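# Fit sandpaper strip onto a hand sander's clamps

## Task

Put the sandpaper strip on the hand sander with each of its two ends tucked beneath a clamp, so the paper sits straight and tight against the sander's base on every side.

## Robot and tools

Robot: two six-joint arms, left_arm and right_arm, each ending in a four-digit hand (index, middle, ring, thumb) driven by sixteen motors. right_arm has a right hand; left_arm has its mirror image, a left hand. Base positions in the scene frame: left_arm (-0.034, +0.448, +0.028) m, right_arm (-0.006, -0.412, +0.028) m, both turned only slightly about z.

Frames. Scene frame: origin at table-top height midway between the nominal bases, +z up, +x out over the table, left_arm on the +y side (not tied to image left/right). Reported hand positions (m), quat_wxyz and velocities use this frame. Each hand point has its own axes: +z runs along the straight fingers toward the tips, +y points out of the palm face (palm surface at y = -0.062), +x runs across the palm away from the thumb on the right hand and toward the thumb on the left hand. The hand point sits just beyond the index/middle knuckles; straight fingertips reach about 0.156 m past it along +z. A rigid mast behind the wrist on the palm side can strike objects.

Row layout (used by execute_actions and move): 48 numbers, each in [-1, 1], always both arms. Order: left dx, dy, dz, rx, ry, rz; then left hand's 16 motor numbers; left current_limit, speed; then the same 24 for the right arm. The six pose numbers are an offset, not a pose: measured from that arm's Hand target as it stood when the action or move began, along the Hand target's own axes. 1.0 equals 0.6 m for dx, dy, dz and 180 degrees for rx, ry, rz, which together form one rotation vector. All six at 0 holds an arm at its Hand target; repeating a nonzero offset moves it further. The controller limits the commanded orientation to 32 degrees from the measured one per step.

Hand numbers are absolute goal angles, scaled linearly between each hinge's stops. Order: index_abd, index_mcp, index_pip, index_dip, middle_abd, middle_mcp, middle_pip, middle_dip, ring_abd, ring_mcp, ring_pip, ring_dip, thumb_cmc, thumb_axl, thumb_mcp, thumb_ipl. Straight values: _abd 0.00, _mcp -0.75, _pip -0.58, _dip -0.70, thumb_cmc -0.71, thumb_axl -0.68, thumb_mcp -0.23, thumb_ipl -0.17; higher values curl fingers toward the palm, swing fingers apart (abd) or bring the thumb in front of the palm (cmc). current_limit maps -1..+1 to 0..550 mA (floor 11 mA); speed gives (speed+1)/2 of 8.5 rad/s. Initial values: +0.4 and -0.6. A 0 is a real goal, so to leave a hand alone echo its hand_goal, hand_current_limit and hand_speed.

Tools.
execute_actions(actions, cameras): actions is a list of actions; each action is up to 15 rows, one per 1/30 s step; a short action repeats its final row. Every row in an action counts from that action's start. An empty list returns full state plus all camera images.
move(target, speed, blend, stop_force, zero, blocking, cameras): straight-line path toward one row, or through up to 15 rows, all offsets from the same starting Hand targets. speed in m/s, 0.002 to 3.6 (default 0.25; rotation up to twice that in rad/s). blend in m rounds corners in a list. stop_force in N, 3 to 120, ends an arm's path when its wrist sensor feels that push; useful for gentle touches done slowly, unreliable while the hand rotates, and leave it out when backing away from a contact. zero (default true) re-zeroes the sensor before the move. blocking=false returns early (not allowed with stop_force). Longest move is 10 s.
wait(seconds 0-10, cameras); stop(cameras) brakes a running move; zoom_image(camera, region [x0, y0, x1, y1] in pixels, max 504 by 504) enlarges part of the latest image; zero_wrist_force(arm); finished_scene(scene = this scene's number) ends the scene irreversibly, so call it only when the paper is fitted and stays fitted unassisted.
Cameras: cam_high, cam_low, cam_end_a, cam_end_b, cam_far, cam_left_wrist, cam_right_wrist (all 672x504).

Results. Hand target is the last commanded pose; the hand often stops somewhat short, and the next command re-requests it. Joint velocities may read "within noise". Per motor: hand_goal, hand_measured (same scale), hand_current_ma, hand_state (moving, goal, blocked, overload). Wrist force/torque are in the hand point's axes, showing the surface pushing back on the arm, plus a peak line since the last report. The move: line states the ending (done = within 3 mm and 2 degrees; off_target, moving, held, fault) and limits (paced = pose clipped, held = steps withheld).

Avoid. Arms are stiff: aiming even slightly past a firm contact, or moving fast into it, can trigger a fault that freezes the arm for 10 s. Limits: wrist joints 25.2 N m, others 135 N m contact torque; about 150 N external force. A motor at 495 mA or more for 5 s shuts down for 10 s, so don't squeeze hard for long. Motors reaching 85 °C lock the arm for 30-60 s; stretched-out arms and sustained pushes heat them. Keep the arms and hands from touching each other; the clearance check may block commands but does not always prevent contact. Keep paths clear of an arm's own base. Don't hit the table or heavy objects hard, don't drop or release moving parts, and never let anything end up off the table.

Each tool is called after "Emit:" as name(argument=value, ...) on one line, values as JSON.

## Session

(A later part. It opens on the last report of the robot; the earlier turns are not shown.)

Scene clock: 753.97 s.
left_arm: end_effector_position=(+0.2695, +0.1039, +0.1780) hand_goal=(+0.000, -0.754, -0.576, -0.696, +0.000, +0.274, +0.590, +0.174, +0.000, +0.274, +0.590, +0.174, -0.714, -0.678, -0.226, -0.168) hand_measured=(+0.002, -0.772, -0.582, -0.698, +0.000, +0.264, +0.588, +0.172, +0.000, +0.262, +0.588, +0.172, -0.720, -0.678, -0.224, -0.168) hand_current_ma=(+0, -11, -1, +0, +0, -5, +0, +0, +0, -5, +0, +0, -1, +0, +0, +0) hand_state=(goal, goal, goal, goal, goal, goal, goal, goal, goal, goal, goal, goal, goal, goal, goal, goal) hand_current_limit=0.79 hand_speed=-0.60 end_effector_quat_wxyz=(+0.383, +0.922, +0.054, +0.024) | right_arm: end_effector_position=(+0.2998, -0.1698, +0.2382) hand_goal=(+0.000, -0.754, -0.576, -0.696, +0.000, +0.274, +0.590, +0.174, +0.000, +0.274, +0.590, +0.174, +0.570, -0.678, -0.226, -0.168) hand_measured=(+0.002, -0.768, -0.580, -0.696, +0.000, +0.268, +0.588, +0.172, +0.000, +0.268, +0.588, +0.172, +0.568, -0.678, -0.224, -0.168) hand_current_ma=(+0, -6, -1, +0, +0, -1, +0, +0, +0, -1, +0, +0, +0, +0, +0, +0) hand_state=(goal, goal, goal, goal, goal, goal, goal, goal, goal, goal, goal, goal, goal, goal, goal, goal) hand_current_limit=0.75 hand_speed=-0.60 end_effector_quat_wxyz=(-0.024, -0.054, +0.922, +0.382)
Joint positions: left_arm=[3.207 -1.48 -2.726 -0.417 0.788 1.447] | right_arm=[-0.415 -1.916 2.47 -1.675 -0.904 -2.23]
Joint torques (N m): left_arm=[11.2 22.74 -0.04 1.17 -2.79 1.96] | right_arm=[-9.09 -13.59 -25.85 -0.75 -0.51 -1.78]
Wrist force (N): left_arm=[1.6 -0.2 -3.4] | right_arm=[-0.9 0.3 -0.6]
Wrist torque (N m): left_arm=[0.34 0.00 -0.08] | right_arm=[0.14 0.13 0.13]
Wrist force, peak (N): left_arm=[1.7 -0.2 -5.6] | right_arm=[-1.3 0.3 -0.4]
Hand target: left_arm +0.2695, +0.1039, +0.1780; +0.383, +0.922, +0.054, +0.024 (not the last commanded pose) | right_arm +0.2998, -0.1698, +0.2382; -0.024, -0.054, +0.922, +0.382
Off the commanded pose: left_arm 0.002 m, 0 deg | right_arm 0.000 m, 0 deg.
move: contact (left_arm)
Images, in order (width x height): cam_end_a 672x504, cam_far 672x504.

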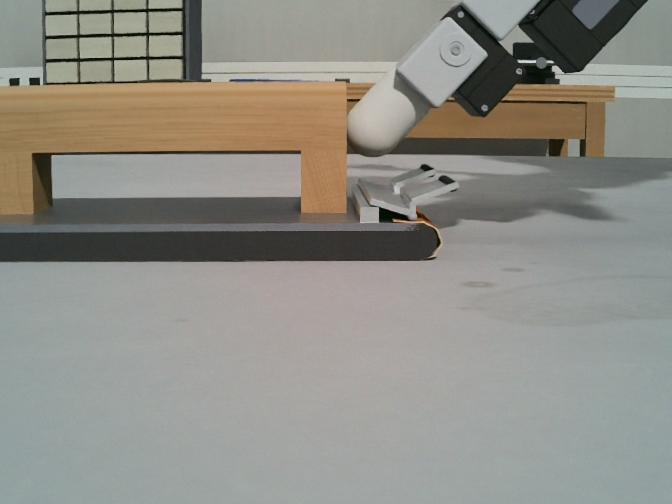

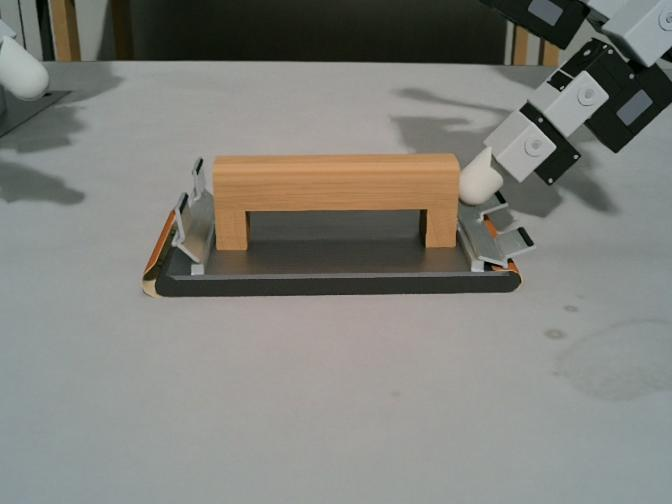

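Emit:
move(target=[[0,0.0012,0.0012,0,0,0,0,-0.754,-0.576,-0.696,0,0.274,0.590,0.174,0,0.274,0.590,0.174,-0.714,-0.678,-0.226,-0.168,0.79,-0.6,0,0,0,0,0,0,0,-0.754,-0.576,-0.696,0,0.274,0.590,0.174,0,0.274,0.590,0.174,0.570,-0.678,-0.226,-0.168,0.75,-0.6]], speed=0.006, cameras=["cam_far"])

Emit:
zoom_image(camera="cam_far", region=[130, 140, 340, 310])

Emit:
zoom_image(camera="cam_far", region=[340, 140, 550, 310])

Scene clock: 760.60 s.
left_arm: end_effector_position=(+0.2696, +0.1030, +0.1780) hand_goal=(+0.000, -0.754, -0.576, -0.696, +0.000, +0.274, +0.590, +0.174, +0.000, +0.274, +0.590, +0.174, -0.714, -0.678, -0.226, -0.168) hand_measured=(+0.002, -0.774, -0.582, -0.696, +0.000, +0.264, +0.588, +0.172, +0.000, +0.262, +0.588, +0.172, -0.720, -0.678, -0.224, -0.168) hand_current_ma=(+0, -14, -1, +0, +0, -5, +0, +0, +0, -5, +0, +0, -1, +0, +0, +0) hand_state=(goal, goal, goal, goal, goal, goal, goal, goal, goal, goal, goal, goal, goal, goal, goal, goal) hand_current_limit=0.79 hand_speed=-0.60 end_effector_quat_wxyz=(+0.383, +0.922, +0.054, +0.024) | right_arm: end_effector_position=(+0.2998, -0.1698, +0.2382) hand_goal=(+0.000, -0.754, -0.576, -0.696, +0.000, +0.274, +0.590, +0.174, +0.000, +0.274, +0.590, +0.174, +0.570, -0.678, -0.226, -0.168) hand_measured=(+0.002, -0.768, -0.580, -0.696, +0.000, +0.268, +0.588, +0.172, +0.000, +0.268, +0.588, +0.172, +0.568, -0.678, -0.224, -0.168) hand_current_ma=(+0, -6, -1, +0, +0, -1, +0, +0, +0, -1, +0, +0, +0, +0, +0, +0) hand_state=(goal, goal, goal, goal, goal, goal, goal, goal, goal, goal, goal, goal, goal, goal, goal, goal) hand_current_limit=0.75 hand_speed=-0.60 end_effector_quat_wxyz=(-0.024, -0.054, +0.922, +0.382)
Joint positions: left_arm=[3.204 -1.483 -2.725 -0.41 0.788 1.442] | right_arm=[-0.415 -1.916 2.47 -1.675 -0.904 -2.23]
Joint torques (N m): left_arm=[-11.18 -7.86 21.95 3.29 0.39 -1.21] | right_arm=[-10.23 -13.91 -26.38 -0.53 -0.41 -1.86]
Wrist force (N): left_arm=[1.4 -0.4 -8.8] | right_arm=[-1.1 0.2 -0.4]
Wrist torque (N m): left_arm=[0.76 0.09 0.02] | right_arm=[0.10 0.16 0.11]
Wrist force, peak (N): left_arm=[1.4 -0.4 -8.8] | right_arm=[-1.3 0.2 -0.8]
Hand target: left_arm +0.2696, +0.1029, +0.1780; +0.383, +0.922, +0.054, +0.024 | right_arm +0.2998, -0.1698, +0.2382; -0.024, -0.054, +0.922, +0.382
Off the commanded pose: left_arm 0.000 m, 0 deg | right_arm 0.000 m, 0 deg.
move: done
Images, in order (width x height): cam_far 672x504.

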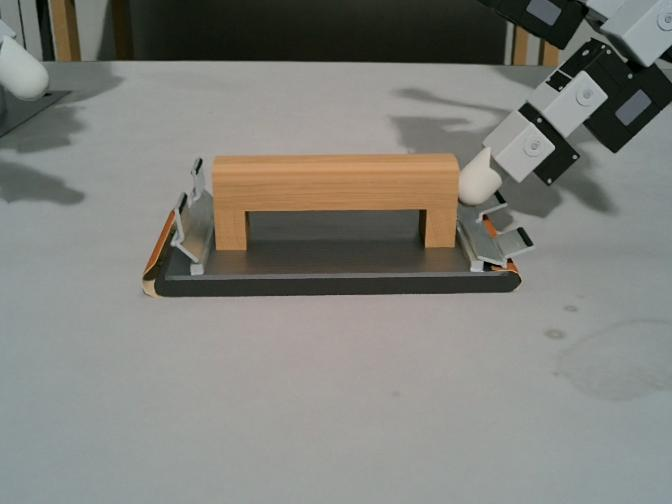

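Scaled by 2.400 from the camera's 672x504 image, which has a finer 960x720 frame.

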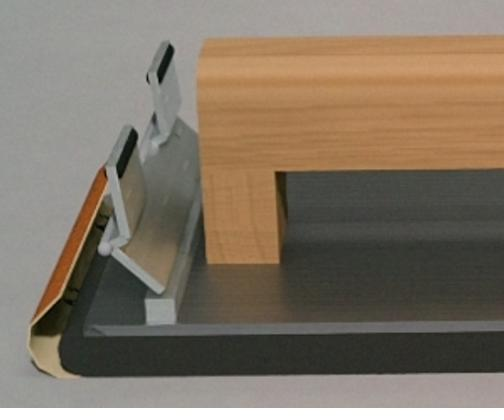

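Scaled by 2.400 from the camera's 672x504 image, which has a finer 960x720 frame.

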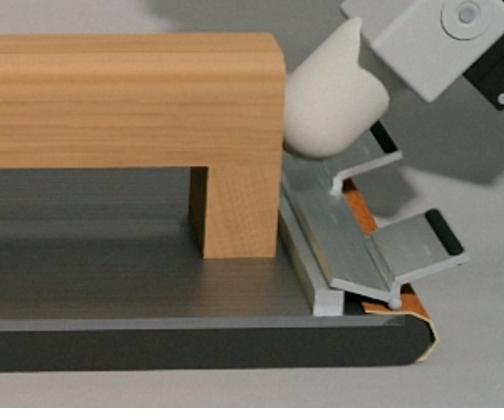

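Emit:
move(target=[[0,0.0012,0.0012,0,0,0,0,-0.754,-0.576,-0.696,0,0.274,0.590,0.174,0,0.274,0.590,0.174,-0.714,-0.678,-0.226,-0.168,0.79,-0.6,0,0,0,0,0,0,0,-0.754,-0.576,-0.696,0,0.274,0.590,0.174,0,0.274,0.590,0.174,0.570,-0.678,-0.226,-0.168,0.75,-0.6]], speed=0.006, cameras=["cam_far"])

Emit:
zoom_image(camera="cam_far", region=[130, 140, 340, 310])

Emit:
zoom_image(camera="cam_far", region=[340, 140, 550, 310])

Scene clock: 764.80 s.
left_arm: end_effector_position=(+0.2697, +0.1020, +0.1780) hand_goal=(+0.000, -0.754, -0.576, -0.696, +0.000, +0.274, +0.590, +0.174, +0.000, +0.274, +0.590, +0.174, -0.714, -0.678, -0.226, -0.168) hand_measured=(+0.002, -0.774, -0.582, -0.696, +0.000, +0.264, +0.588, +0.172, +0.000, +0.262, +0.588, +0.172, -0.720, -0.678, -0.224, -0.168) hand_current_ma=(+0, -14, -1, +0, +0, -5, +0, +0, +0, -5, +0, +0, -1, +0, +0, +0) hand_state=(goal, blocked, goal, goal, goal, goal, goal, goal, goal, goal, goal, goal, goal, goal, goal, goal) hand_current_limit=0.79 hand_speed=-0.60 end_effector_quat_wxyz=(+0.383, +0.922, +0.054, +0.024) | right_arm: end_effector_position=(+0.2998, -0.1698, +0.2382) hand_goal=(+0.000, -0.754, -0.576, -0.696, +0.000, +0.274, +0.590, +0.174, +0.000, +0.274, +0.590, +0.174, +0.570, -0.678, -0.226, -0.168) hand_measured=(+0.002, -0.768, -0.580, -0.696, +0.000, +0.268, +0.588, +0.172, +0.000, +0.268, +0.588, +0.172, +0.568, -0.678, -0.224, -0.168) hand_current_ma=(+0, -6, -1, +0, +0, -1, +0, +0, +0, -1, +0, +0, +0, +0, +0, +0) hand_state=(goal, goal, goal, goal, goal, goal, goal, goal, goal, goal, goal, goal, goal, goal, goal, goal) hand_current_limit=0.75 hand_speed=-0.60 end_effector_quat_wxyz=(-0.024, -0.054, +0.922, +0.382)
Joint positions: left_arm=[3.2 -1.487 -2.724 -0.403 0.788 1.436] | right_arm=[-0.415 -1.916 2.47 -1.675 -0.904 -2.23]
Joint torques (N m): left_arm=[-9.15 -7 22.14 3.77 0.21 -1.09] | right_arm=[-9.97 -15.15 -24.44 -0.83 -0.29 -1.67]
Wrist force (N): left_arm=[1.5 -0.4 -9.9] | right_arm=[-1.0 0.0 -0.6]
Wrist torque (N m): left_arm=[0.83 0.10 0.01] | right_arm=[0.09 0.14 0.12]
Wrist force, peak (N): left_arm=[1.5 -0.4 -9.9] | right_arm=[-1.4 0.1 -0.5]
Hand target: left_arm +0.2697, +0.1019, +0.1780; +0.383, +0.922, +0.054, +0.024 | right_arm +0.2998, -0.1698, +0.2382; -0.024, -0.054, +0.922, +0.382
Off the commanded pose: left_arm 0.000 m, 0 deg | right_arm 0.000 m, 0 deg.
move: done
Images, in order (width x height): cam_far 672x504.

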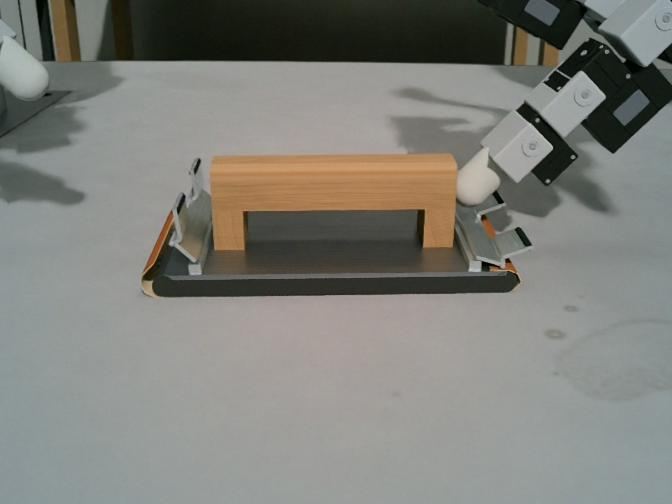

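Scaled by 2.400 from the camera's 672x504 image, which has a finer 960x720 frame.

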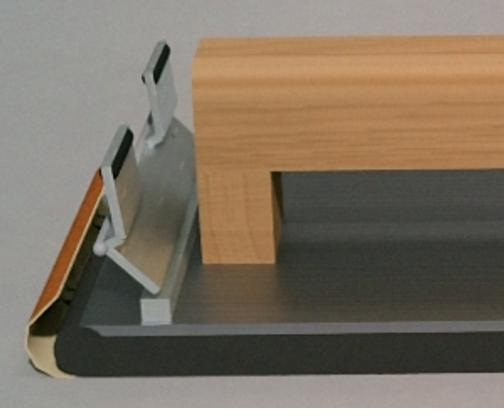

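Scaled by 2.400 from the camera's 672x504 image, which has a finer 960x720 frame.

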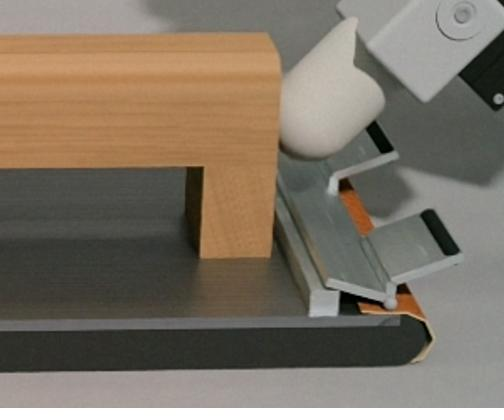

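Emit:
execute_actions(actions=[], cameras=["cam_end_a","cam_end_b","cam_far"])

Emit:
zoom_image(camera="cam_end_a", region=[340, 150, 480, 280])

Emit:
zoom_image(camera="cam_end_b", region=[240, 120, 460, 320])

Scene clock: 768.20 s.
left_arm: end_effector_position=(+0.2697, +0.1019, +0.1780) hand_goal=(+0.000, -0.754, -0.576, -0.696, +0.000, +0.274, +0.590, +0.174, +0.000, +0.274, +0.590, +0.174, -0.714, -0.678, -0.226, -0.168) hand_measured=(+0.002, -0.774, -0.582, -0.696, +0.000, +0.264, +0.588, +0.172, +0.000, +0.262, +0.588, +0.172, -0.720, -0.678, -0.224, -0.168) hand_current_ma=(+0, -14, -1, +0, +0, -5, +0, +0, +0, -5, +0, +0, -1, +0, +0, +0) hand_state=(goal, blocked, goal, goal, goal, goal, goal, goal, goal, goal, goal, goal, goal, goal, goal, goal) hand_current_limit=0.79 hand_speed=-0.60 end_effector_quat_wxyz=(+0.383, +0.922, +0.054, +0.024) | right_arm: end_effector_position=(+0.2998, -0.1698, +0.2382) hand_goal=(+0.000, -0.754, -0.576, -0.696, +0.000, +0.274, +0.590, +0.174, +0.000, +0.274, +0.590, +0.174, +0.570, -0.678, -0.226, -0.168) hand_measured=(+0.002, -0.768, -0.580, -0.696, +0.000, +0.268, +0.588, +0.172, +0.000, +0.268, +0.588, +0.172, +0.568, -0.678, -0.224, -0.168) hand_current_ma=(+0, -6, -1, +0, +0, -1, +0, +0, +0, -1, +0, +0, +0, +0, +0, +0) hand_state=(goal, goal, goal, goal, goal, goal, goal, goal, goal, goal, goal, goal, goal, goal, goal, goal) hand_current_limit=0.75 hand_speed=-0.60 end_effector_quat_wxyz=(-0.024, -0.054, +0.922, +0.382)
Joint positions: left_arm=[3.199 -1.487 -2.724 -0.403 0.788 1.436] | right_arm=[-0.415 -1.916 2.47 -1.675 -0.904 -2.23]
Joint velocities: within noise
Joint torques (N m): left_arm=[-11.05 -5.99 22.86 3.74 0.28 -0.92] | right_arm=[-8.78 -13.66 -25.99 -0.56 -0.18 -1.72]
Motor temperatures (°C): left_arm=[30 29 28 35 35 39] | right_arm=[27 31 30 37 33 37]
Wrist force (N): left_arm=[1.4 -0.4 -7.8] | right_arm=[-1.1 0.0 -0.8]
Wrist torque (N m): left_arm=[0.64 0.10 0.01] | right_arm=[0.12 0.16 0.11]
Wrist force, peak (N): left_arm=[1.6 -0.2 -8.4] | right_arm=[-1.5 -0.1 -0.5]
Hand target: left_arm +0.2697, +0.1019, +0.1780; +0.383, +0.922, +0.054, +0.024 | right_arm +0.2998, -0.1698, +0.2382; -0.024, -0.054, +0.922, +0.382
Off the commanded pose: left_arm 0.000 m, 0 deg | right_arm 0.000 m, 0 deg.
Images, in order (width x height): cam_end_a 672x504, cam_end_b 672x504, cam_far 672x504.

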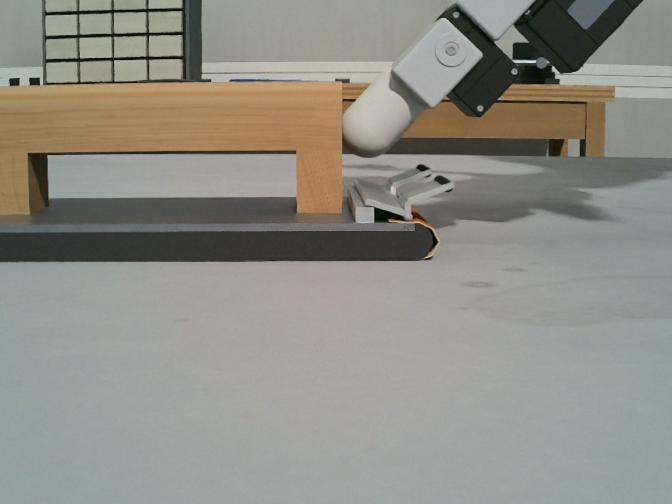

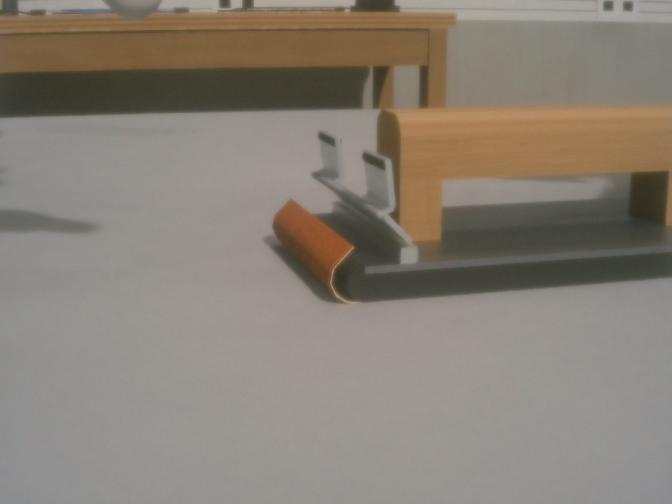

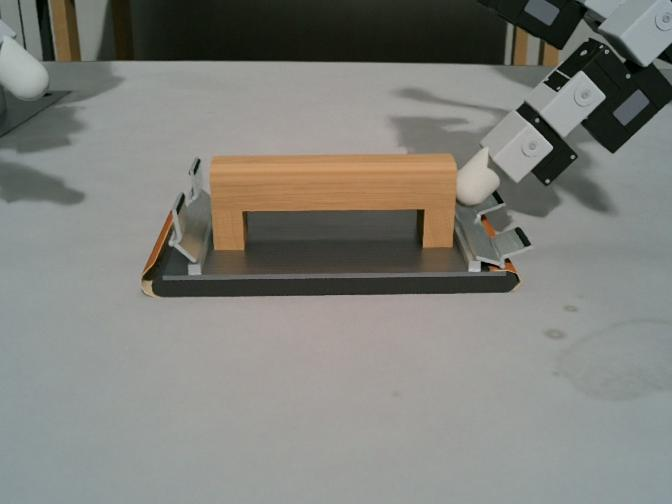

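Scaled by 3.600 from the camera's 672x504 image, which has a finer 960x720 frame.

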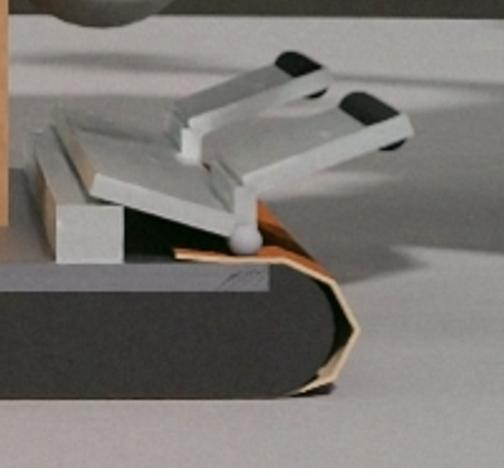

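Scaled by 2.291 from the camera's 672x504 image, which has a finer 960x720 frame.

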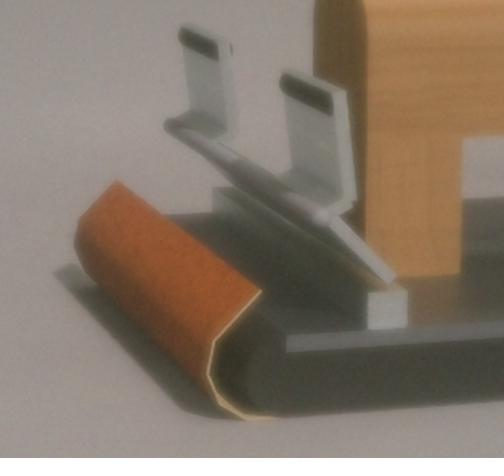

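Emit:
move(target=[[0,-0.0141,-0.0141,0,0,0,0,-0.754,-0.576,-0.696,0,0.274,0.590,0.174,0,0.274,0.590,0.174,-0.714,-0.678,-0.226,-0.168,0.79,-0.6,0,-0.0141,0.0141,0,0,0,0,-0.754,-0.576,-0.696,0,0.274,0.590,0.174,0,0.274,0.590,0.174,0.570,-0.678,-0.226,-0.168,0.75,-0.6],[0,0.0353,-0.0943,0,0,0,0,-0.754,-0.576,-0.696,0,0.274,0.590,0.174,0,0.274,0.590,0.174,-0.714,-0.678,-0.226,-0.168,0.79,-0.6,0,-0.0625,0.1261,0,0,0,0,-0.754,-0.576,-0.696,0,0.274,0.590,0.174,0,0.274,0.590,0.174,0.570,-0.678,-0.226,-0.168,0.75,-0.6],[0,0.0353,-0.0943,0,0,0,0,-0.754,-0.576,-0.696,0,0.274,0.590,0.174,0,0.274,0.590,0.174,-0.714,-0.678,-0.226,-0.168,0.79,-0.6,0,-0.0786,0.1422,0,0,0,0,-0.754,-0.576,-0.696,0,0.274,0.590,0.174,0,0.274,0.590,0.174,0.570,-0.678,-0.226,-0.168,0.75,-0.6]], speed=[0.05,0.12,0.04], cameras=["cam_far","cam_end_b"])

Scene clock: 783.77 s.
left_arm: end_effector_position=(+0.2666, +0.1269, +0.2330) hand_goal=(+0.000, -0.754, -0.576, -0.696, +0.000, +0.274, +0.590, +0.174, +0.000, +0.274, +0.590, +0.174, -0.714, -0.678, -0.226, -0.168) hand_measured=(+0.002, -0.770, -0.580, -0.696, +0.000, +0.264, +0.588, +0.172, +0.000, +0.262, +0.588, +0.172, -0.720, -0.678, -0.224, -0.168) hand_current_ma=(+0, -9, -1, +0, +0, -5, +0, +0, +0, -5, +0, +0, -1, +0, +0, +0) hand_state=(goal, goal, goal, goal, goal, goal, goal, goal, goal, goal, goal, goal, goal, goal, goal, goal) hand_current_limit=0.79 hand_speed=-0.60 end_effector_quat_wxyz=(+0.383, +0.922, +0.054, +0.024) | right_arm: end_effector_position=(+0.2964, -0.1432, +0.1446) hand_goal=(+0.000, -0.754, -0.576, -0.696, +0.000, +0.274, +0.590, +0.174, +0.000, +0.274, +0.590, +0.174, +0.570, -0.678, -0.226, -0.168) hand_measured=(+0.002, -0.760, -0.578, -0.696, +0.000, +0.268, +0.588, +0.172, +0.000, +0.268, +0.588, +0.172, +0.568, -0.678, -0.224, -0.168) hand_current_ma=(+0, -1, +0, +0, +0, -1, +0, +0, +0, -1, +0, +0, +0, +0, +0, +0) hand_state=(goal, goal, goal, goal, goal, goal, goal, goal, goal, goal, goal, goal, goal, goal, goal, goal) hand_current_limit=0.75 hand_speed=-0.60 end_effector_quat_wxyz=(-0.024, -0.054, +0.922, +0.382)
Joint positions: left_arm=[3.302 -1.164 -2.655 -0.899 0.784 1.581] | right_arm=[-0.329 -1.63 2.631 -2.186 -0.869 -2.129]
Joint torques (N m): left_arm=[10.55 15.93 28.81 1.16 0.39 1.89] | right_arm=[9.48 1.38 -3.67 -3.64 2.39 1.7]
Wrist force (N): left_arm=[1.3 0.5 0.0] | right_arm=[-0.6 0.5 -1.8]
Wrist torque (N m): left_arm=[0.01 -0.05 -0.07] | right_arm=[0.23 0.06 0.01]
Wrist force, peak (N): left_arm=[1.4 -0.2 -8.2] | right_arm=[-0.6 0.2 -2.1]
Hand target: left_arm +0.2666, +0.1269, +0.2330; +0.383, +0.922, +0.054, +0.024 | right_arm +0.2964, -0.1432, +0.1445; -0.024, -0.054, +0.922, +0.382
Off the commanded pose: left_arm 0.000 m, 0 deg | right_arm 0.000 m, 0 deg.
move: done
Images, in order (width x height): cam_end_b 672x504, cam_far 672x504.

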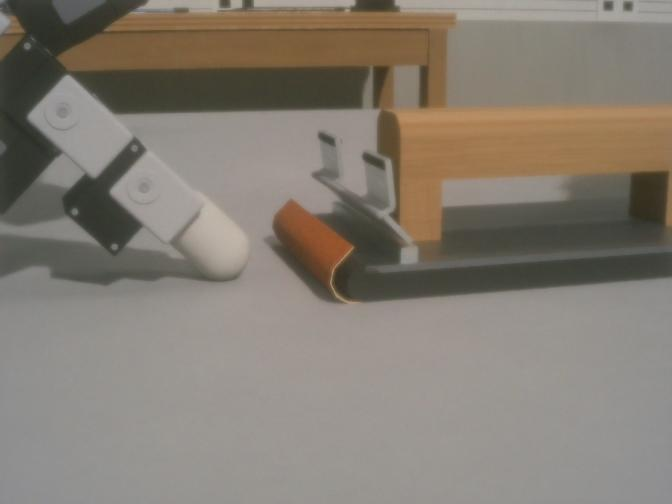

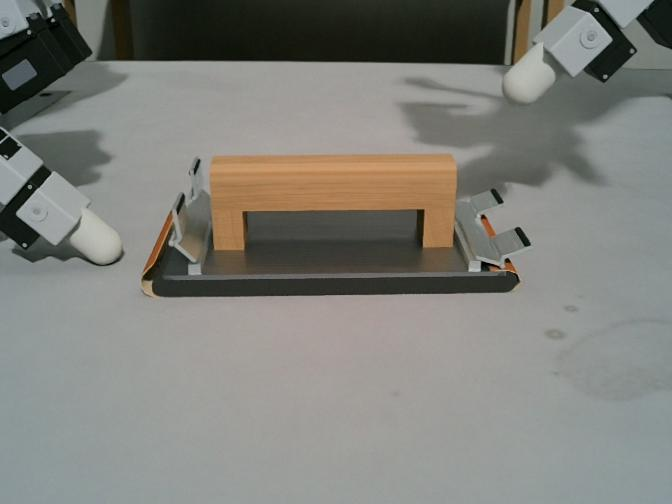

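Emit:
move(target=[0,0,0,0,0,0,0,-0.754,-0.576,-0.696,0,0.274,0.590,0.174,0,0.274,0.590,0.174,-0.714,-0.678,-0.226,-0.168,0.79,-0.6,0,0.0290,0.0276,0,0,0,0,-0.754,-0.576,-0.696,0,0.274,0.590,0.174,0,0.274,0.590,0.174,0.570,-0.678,-0.226,-0.168,0.75,-0.6], speed=0.04, stop_force=8, cameras=["cam_far","cam_end_b"])

Emit:
zoom_image(camera="cam_far", region=[100, 140, 310, 310])

Scene clock: 792.13 s.
left_arm: end_effector_position=(+0.2666, +0.1269, +0.2330) hand_goal=(+0.000, -0.754, -0.576, -0.696, +0.000, +0.274, +0.590, +0.174, +0.000, +0.274, +0.590, +0.174, -0.714, -0.678, -0.226, -0.168) hand_measured=(+0.002, -0.770, -0.580, -0.696, +0.000, +0.264, +0.588, +0.172, +0.000, +0.262, +0.588, +0.172, -0.720, -0.678, -0.224, -0.168) hand_current_ma=(+0, -9, -1, +0, +0, -5, +0, +0, +0, -5, +0, +0, -1, +0, +0, +0) hand_state=(goal, goal, goal, goal, goal, goal, goal, goal, goal, goal, goal, goal, goal, goal, goal, goal) hand_current_limit=0.79 hand_speed=-0.60 end_effector_quat_wxyz=(+0.383, +0.922, +0.054, +0.024) | right_arm: end_effector_position=(+0.2936, -0.1193, +0.1451) hand_goal=(+0.000, -0.754, -0.576, -0.696, +0.000, +0.274, +0.590, +0.174, +0.000, +0.274, +0.590, +0.174, +0.570, -0.678, -0.226, -0.168) hand_measured=(+0.004, -0.760, -0.578, -0.696, +0.000, +0.268, +0.588, +0.172, +0.000, +0.268, +0.588, +0.172, +0.568, -0.678, -0.224, -0.168) hand_current_ma=(+0, -2, +0, +0, +0, -1, +0, +0, +0, -1, +0, +0, +0, +0, +0, +0) hand_state=(goal, goal, goal, goal, goal, goal, goal, goal, goal, goal, goal, goal, goal, goal, goal, goal) hand_current_limit=0.75 hand_speed=-0.60 end_effector_quat_wxyz=(-0.024, -0.054, +0.922, +0.382)
Joint positions: left_arm=[3.302 -1.164 -2.655 -0.899 0.784 1.581] | right_arm=[-0.249 -1.608 2.638 -2.28 -0.842 -2.029]
Joint torques (N m): left_arm=[12.13 14.52 29.16 1.16 0.62 1.6] | right_arm=[11.46 0.33 -2.34 -3.41 2.61 1.75]
Wrist force (N): left_arm=[1.7 0.8 0.3] | right_arm=[0.0 -0.1 -4.9]
Wrist torque (N m): left_arm=[0.03 -0.09 -0.05] | right_arm=[0.49 -0.03 0.10]
Wrist force, peak (N): left_arm=[1.8 1.2 0.1] | right_arm=[0.1 -0.2 -5.5]
Hand target: left_arm +0.2666, +0.1269, +0.2330; +0.383, +0.922, +0.054, +0.024 | right_arm +0.2936, -0.1193, +0.1451; -0.024, -0.054, +0.922, +0.382
Off the commanded pose: left_arm 0.000 m, 0 deg | right_arm 0.000 m, 0 deg.
move: done
Images, in order (width x height): cam_end_b 672x504, cam_far 672x504.

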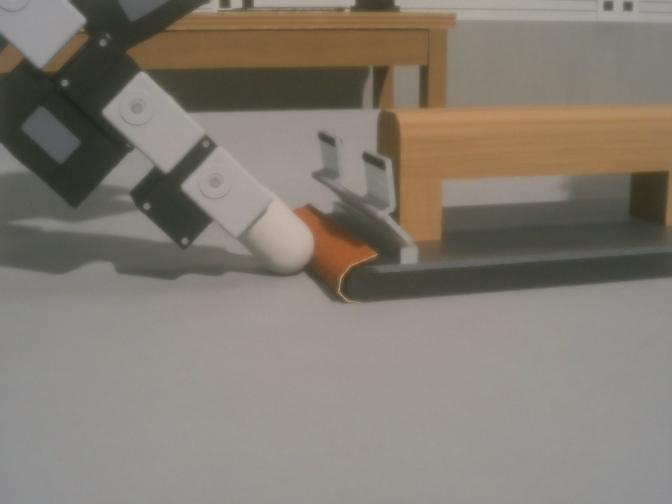

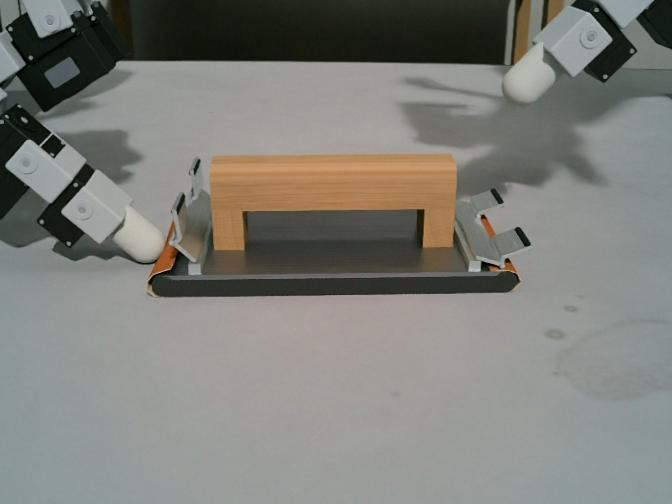

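Scaled by 2.400 from the camera's 672x504 image, which has a finer 960x720 frame.

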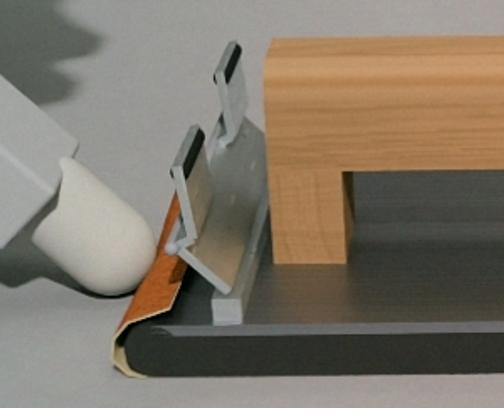

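Emit:
move(target=[0,0,0,0,0,0,0,-0.754,-0.576,-0.696,0,0.274,0.590,0.174,0,0.274,0.590,0.174,-0.714,-0.678,-0.226,-0.168,0.79,-0.6,0,0.0024,0.0024,0,0,0,0,-0.754,-0.576,-0.696,0,0.274,0.590,0.174,0,0.274,0.590,0.174,0.570,-0.678,-0.226,-0.168,0.75,-0.6], speed=0.01, cameras=["cam_far","cam_end_b"])

Emit:
zoom_image(camera="cam_far", region=[100, 140, 310, 310])

Emit:
zoom_image(camera="cam_end_b", region=[240, 120, 460, 320])

Scene clock: 798.37 s.
left_arm: end_effector_position=(+0.2666, +0.1269, +0.2330) hand_goal=(+0.000, -0.754, -0.576, -0.696, +0.000, +0.274, +0.590, +0.174, +0.000, +0.274, +0.590, +0.174, -0.714, -0.678, -0.226, -0.168) hand_measured=(+0.002, -0.770, -0.580, -0.696, +0.000, +0.264, +0.588, +0.172, +0.000, +0.262, +0.588, +0.172, -0.720, -0.678, -0.224, -0.168) hand_current_ma=(+0, -9, -1, +0, +0, -5, +0, +0, +0, -5, +0, +0, -1, +0, +0, +0) hand_state=(goal, goal, goal, goal, goal, goal, goal, goal, goal, goal, goal, goal, goal, goal, goal, goal) hand_current_limit=0.79 hand_speed=-0.60 end_effector_quat_wxyz=(+0.383, +0.922, +0.054, +0.024) | right_arm: end_effector_position=(+0.2933, -0.1174, +0.1451) hand_goal=(+0.000, -0.754, -0.576, -0.696, +0.000, +0.274, +0.590, +0.174, +0.000, +0.274, +0.590, +0.174, +0.570, -0.678, -0.226, -0.168) hand_measured=(+0.004, -0.764, -0.578, -0.696, +0.000, +0.268, +0.588, +0.172, +0.000, +0.268, +0.588, +0.172, +0.568, -0.678, -0.224, -0.168) hand_current_ma=(+1, -4, +0, +0, +0, -1, +0, +0, +0, -1, +0, +0, +0, +0, +0, +0) hand_state=(goal, goal, goal, goal, goal, goal, goal, goal, goal, goal, goal, goal, goal, goal, goal, goal) hand_current_limit=0.75 hand_speed=-0.60 end_effector_quat_wxyz=(-0.024, -0.054, +0.922, +0.382)
Joint positions: left_arm=[3.302 -1.164 -2.655 -0.899 0.784 1.581] | right_arm=[-0.243 -1.606 2.639 -2.289 -0.84 -2.021]
Joint torques (N m): left_arm=[11.98 14.89 30.39 1.41 0.46 1.35] | right_arm=[11.63 2.45 -0.57 -2.55 2.28 1.6]
Wrist force (N): left_arm=[1.4 0.7 0.1] | right_arm=[0.0 -0.5 -12.3]
Wrist torque (N m): left_arm=[0.03 -0.04 -0.09] | right_arm=[1.06 -0.19 0.09]
Wrist force, peak (N): left_arm=[2.0 0.8 0.3] | right_arm=[-0.4 -0.5 -13.0]
Hand target: left_arm +0.2666, +0.1269, +0.2330; +0.383, +0.922, +0.054, +0.024 | right_arm +0.2933, -0.1173, +0.1451; -0.024, -0.054, +0.922, +0.382
Off the commanded pose: left_arm 0.000 m, 0 deg | right_arm 0.000 m, 0 deg.
move: done
Images, in order (width x height): cam_end_b 672x504, cam_far 672x504.

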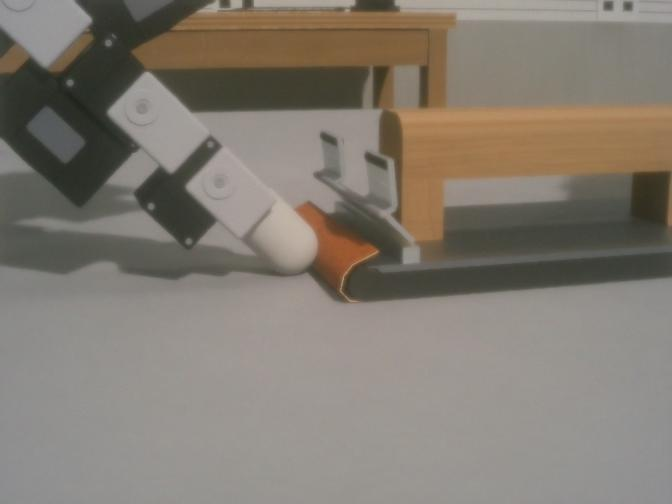

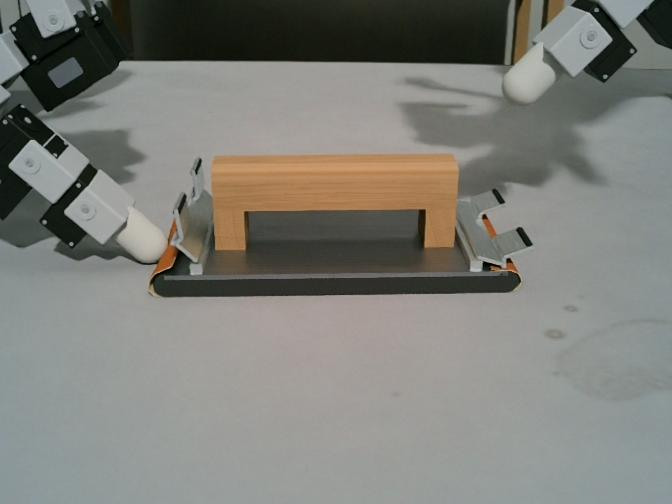

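Scaled by 2.400 from the camera's 672x504 image, which has a finer 960x720 frame.

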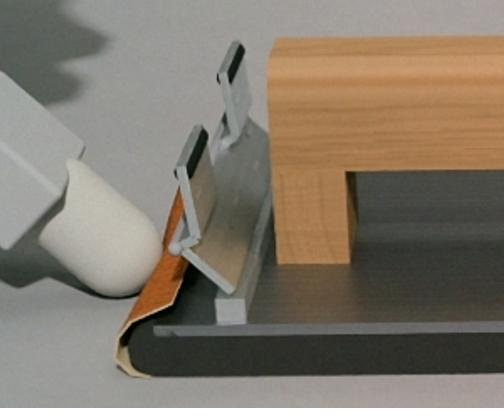

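Scaled by 2.291 from the camera's 672x504 image, which has a finer 960x720 frame.

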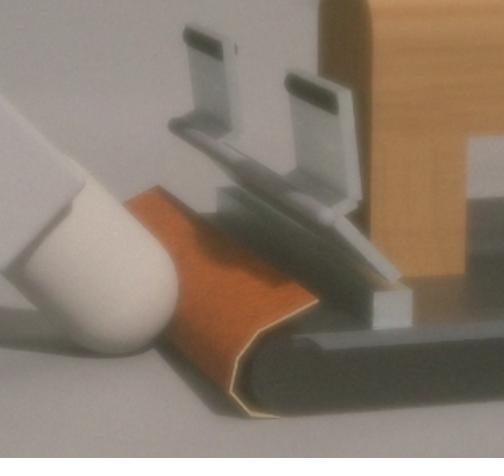

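Emit:
move(target=[[0,0,0,0,0,0,0,-0.754,-0.576,-0.696,0,0.274,0.590,0.174,0,0.274,0.590,0.174,-0.714,-0.678,-0.226,-0.168,0.79,-0.6,0,0.0067,-0.0022,0,0,0,0,-0.754,-0.576,-0.696,0,0.274,0.590,0.174,0,0.274,0.590,0.174,0.570,-0.678,-0.226,-0.168,0.75,-0.6],[0,0,0,0,0,0,0,-0.754,-0.576,-0.696,0,0.274,0.590,0.174,0,0.274,0.590,0.174,-0.714,-0.678,-0.226,-0.168,0.79,-0.6,0,0.0134,-0.0028,0,0,0,0,-0.754,-0.576,-0.696,0,0.274,0.590,0.174,0,0.274,0.590,0.174,0.570,-0.678,-0.226,-0.168,0.75,-0.6]], speed=0.01, blend=[0.002,0], cameras=["cam_far","cam_end_b","cam_end_a"])

Emit:
zoom_image(camera="cam_far", region=[100, 140, 310, 310])

Emit:
zoom_image(camera="cam_end_b", region=[240, 120, 460, 320])

Scene clock: 806.63 s.
left_arm: end_effector_position=(+0.2666, +0.1269, +0.2330) hand_goal=(+0.000, -0.754, -0.576, -0.696, +0.000, +0.274, +0.590, +0.174, +0.000, +0.274, +0.590, +0.174, -0.714, -0.678, -0.226, -0.168) hand_measured=(+0.002, -0.770, -0.580, -0.696, +0.000, +0.264, +0.588, +0.172, +0.000, +0.262, +0.588, +0.172, -0.720, -0.678, -0.224, -0.168) hand_current_ma=(+0, -9, -1, +0, +0, -5, +0, +0, +0, -5, +0, +0, -1, +0, +0, +0) hand_state=(goal, goal, goal, goal, goal, goal, goal, goal, goal, goal, goal, goal, goal, goal, goal, goal) hand_current_limit=0.79 hand_speed=-0.60 end_effector_quat_wxyz=(+0.383, +0.922, +0.054, +0.024) | right_arm: end_effector_position=(+0.2928, -0.1129, +0.1519) hand_goal=(+0.000, -0.754, -0.576, -0.696, +0.000, +0.274, +0.590, +0.174, +0.000, +0.274, +0.590, +0.174, +0.570, -0.678, -0.226, -0.168) hand_measured=(+0.004, -0.782, -0.590, -0.702, +0.000, +0.268, +0.588, +0.172, +0.000, +0.268, +0.588, +0.172, +0.568, -0.678, -0.224, -0.168) hand_current_ma=(+0, -22, -5, -1, +0, -1, +0, +0, +0, -1, +0, +0, +0, +0, +0, +0) hand_state=(goal, blocked, goal, goal, goal, goal, goal, goal, goal, goal, goal, goal, goal, goal, goal, goal) hand_current_limit=0.75 hand_speed=-0.60 end_effector_quat_wxyz=(-0.024, -0.054, +0.922, +0.382)
Joint positions: left_arm=[3.302 -1.164 -2.655 -0.899 0.784 1.581] | right_arm=[-0.227 -1.628 2.632 -2.273 -0.835 -2.001]
Joint torques (N m): left_arm=[10.56 15.58 29.82 1.13 0.64 1.46] | right_arm=[10.18 -19.99 -18.08 -0.73 3.01 1.95]
Wrist force (N): left_arm=[1.5 0.8 0.3] | right_arm=[-0.3 -1.2 -3.2]
Wrist torque (N m): left_arm=[0.03 -0.06 -0.07] | right_arm=[0.41 0.04 0.10]
Wrist force, peak (N): left_arm=[2.0 1.1 -0.1] | right_arm=[-0.2 -0.6 -13.7]
Hand target: left_arm +0.2666, +0.1269, +0.2330; +0.383, +0.922, +0.054, +0.024 | right_arm +0.2928, -0.1128, +0.1520; -0.024, -0.054, +0.922, +0.382
Off the commanded pose: left_arm 0.000 m, 0 deg | right_arm 0.000 m, 0 deg.
move: done
Images, in order (width x height): cam_end_a 672x504, cam_end_b 672x504, cam_far 672x504.

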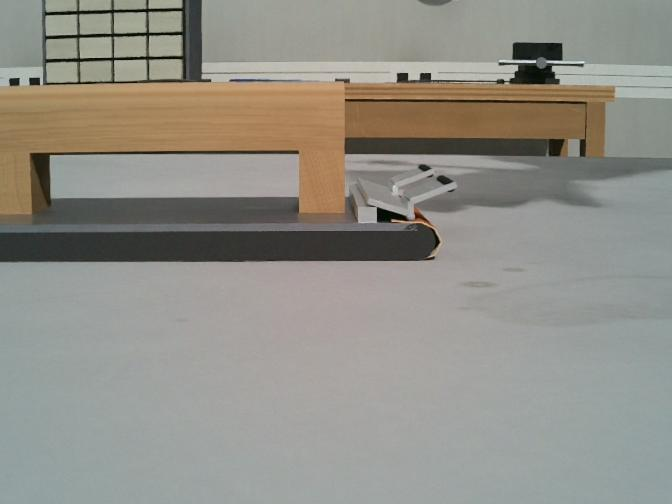

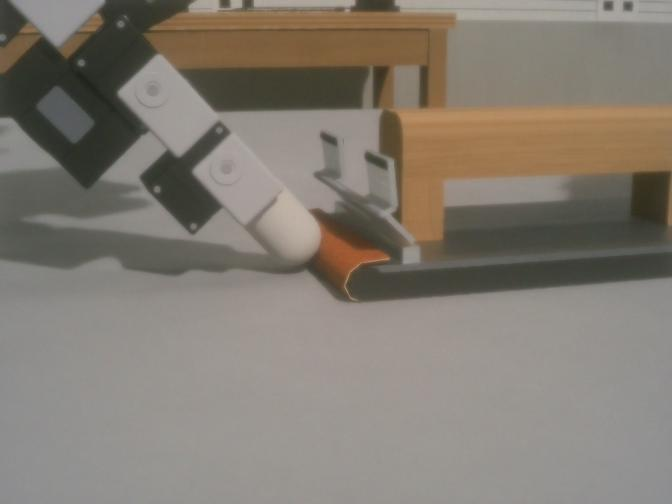

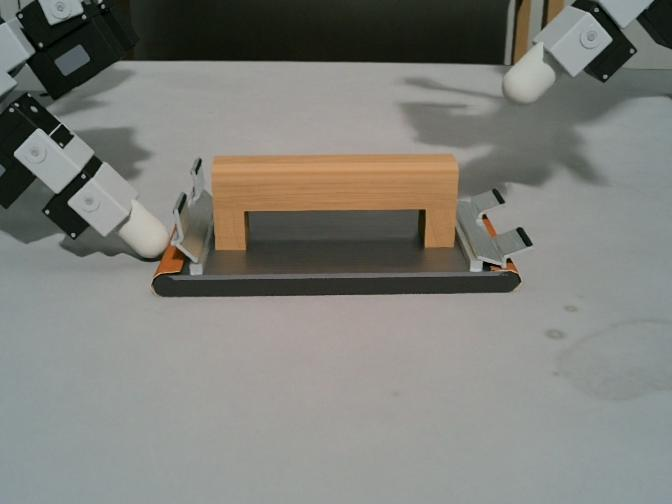

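Scaled by 2.400 from the camera's 672x504 image, which has a finer 960x720 frame.

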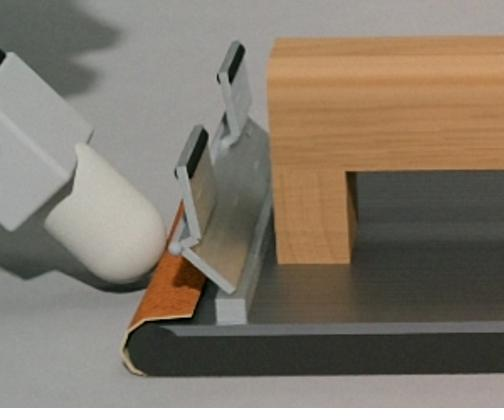

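Scaled by 2.291 from the camera's 672x504 image, which has a finer 960x720 frame.

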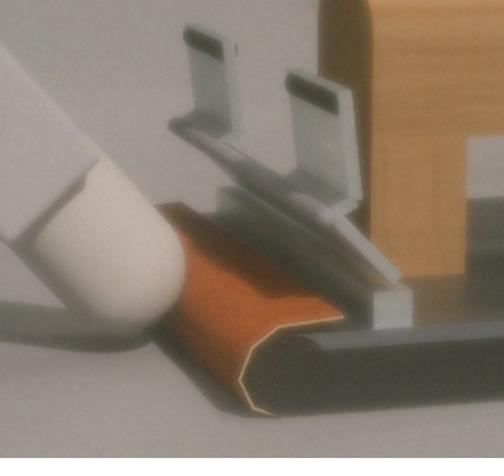

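Emit:
zoom_image(camera="cam_end_a", region=[340, 150, 480, 280])

Emit:
zoom_image(camera="cam_end_b", region=[300, 200, 430, 320])

Scaled by 3.600 from the camera's 672x504 image, which has a finer 960x720 frame.

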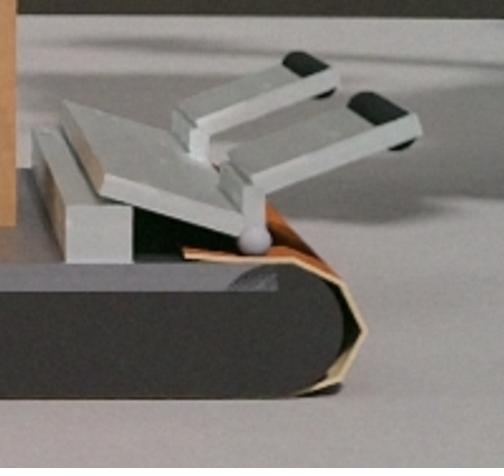

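Scaled by 3.877 from the camera's 672x504 image, which has a finer 960x720 frame.

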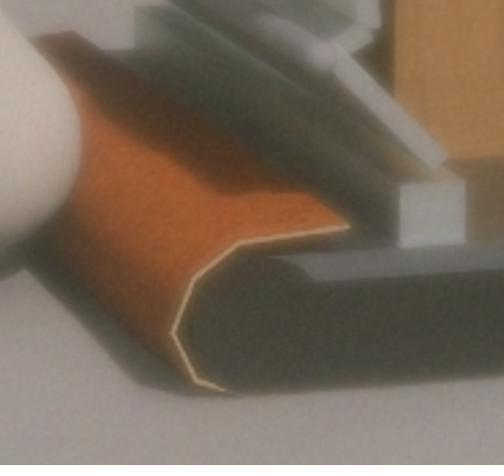

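Emit:
move(target=[[0.0453,0.1990,0.1872,0,0,0,0,-0.754,-0.576,-0.696,0,0.274,0.590,0.174,0,0.274,0.590,0.174,-0.714,-0.678,-0.226,-0.168,0.79,-0.6,0,0,0,0,0,0,0,-0.754,-0.576,-0.696,0,0.274,0.590,0.174,0,0.274,0.590,0.174,0.570,-0.678,-0.226,-0.168,0.75,-0.6],[0.0453,0.1753,0.2109,0,0,0,0,-0.754,-0.576,-0.696,0,0.274,0.590,0.174,0,0.274,0.590,0.174,-0.714,-0.678,-0.226,-0.168,0.79,-0.6,0,0,0,0,0,0,0,-0.754,-0.576,-0.696,0,0.274,0.590,0.174,0,0.274,0.590,0.174,0.570,-0.678,-0.226,-0.168,0.75,-0.6]], speed=[0.12,0.05], cameras=["cam_far","cam_end_b"])

Emit:
zoom_image(camera="cam_far", region=[100, 60, 310, 310])

Scene clock: 824.37 s.
left_arm: end_effector_position=(+0.3129, -0.0327, +0.2183) hand_goal=(+0.000, -0.754, -0.576, -0.696, +0.000, +0.274, +0.590, +0.174, +0.000, +0.274, +0.590, +0.174, -0.714, -0.678, -0.226, -0.168) hand_measured=(+0.002, -0.768, -0.580, -0.696, +0.000, +0.264, +0.588, +0.172, +0.000, +0.262, +0.588, +0.172, -0.720, -0.678, -0.224, -0.168) hand_current_ma=(+0, -9, -1, +0, +0, -5, +0, +0, +0, -5, +0, +0, -1, +0, +0, +0) hand_state=(goal, goal, goal, goal, goal, goal, goal, goal, goal, goal, goal, goal, goal, goal, goal, goal) hand_current_limit=0.79 hand_speed=-0.60 end_effector_quat_wxyz=(+0.383, +0.922, +0.054, +0.024) | right_arm: end_effector_position=(+0.2928, -0.1128, +0.1520) hand_goal=(+0.000, -0.754, -0.576, -0.696, +0.000, +0.274, +0.590, +0.174, +0.000, +0.274, +0.590, +0.174, +0.570, -0.678, -0.226, -0.168) hand_measured=(+0.004, -0.782, -0.590, -0.702, +0.000, +0.268, +0.588, +0.172, +0.000, +0.268, +0.588, +0.172, +0.568, -0.678, -0.224, -0.168) hand_current_ma=(+0, -22, -6, -1, +0, -1, +0, +0, +0, -1, +0, +0, +0, +0, +0, +0) hand_state=(goal, blocked, goal, goal, goal, goal, goal, goal, goal, goal, goal, goal, goal, goal, goal, goal) hand_current_limit=0.75 hand_speed=-0.60 end_effector_quat_wxyz=(-0.024, -0.054, +0.922, +0.382)
Joint positions: left_arm=[2.798 -1.749 -2.402 -0.114 0.9 0.916] | right_arm=[-0.227 -1.628 2.632 -2.273 -0.835 -2.001]
Joint torques (N m): left_arm=[-8.44 8.67 0.86 4.93 -0.84 -1.11] | right_arm=[11.27 -19.67 -18.59 -0.59 2.42 1.62]
Wrist force (N): left_arm=[1.4 0.8 0.4] | right_arm=[-0.5 -1.1 -3.2]
Wrist torque (N m): left_arm=[0.03 -0.07 0.04] | right_arm=[0.38 0.06 0.08]
Wrist force, peak (N): left_arm=[2.0 1.4 0.7] | right_arm=[-0.5 -1.1 -3.5]
Hand target: left_arm +0.3129, -0.0327, +0.2182; +0.383, +0.922, +0.054, +0.024 | right_arm +0.2928, -0.1128, +0.1520; -0.024, -0.054, +0.922, +0.382
Off the commanded pose: left_arm 0.000 m, 0 deg | right_arm 0.000 m, 0 deg.
move: done
Images, in order (width x height): cam_end_b 672x504, cam_far 672x504.

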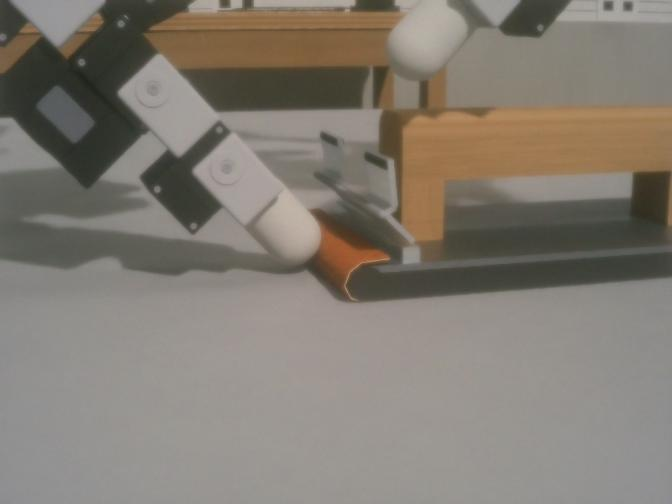

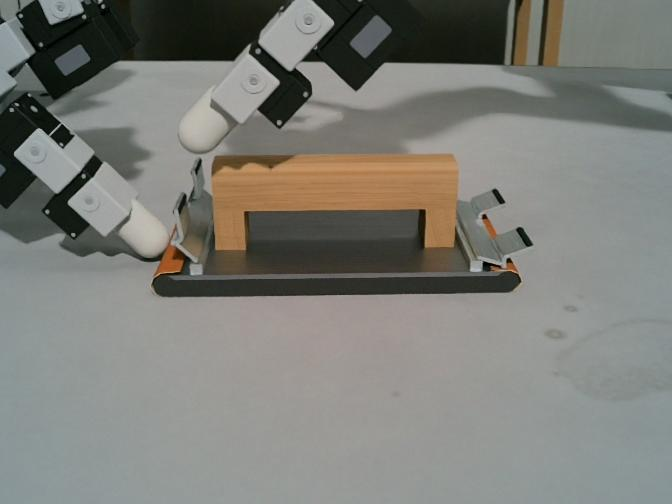

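Scaled by 2.016 from the camera's 672x504 image, which has a finer 960x720 frame.

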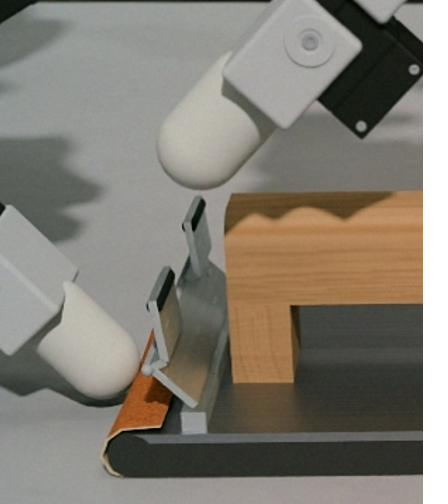

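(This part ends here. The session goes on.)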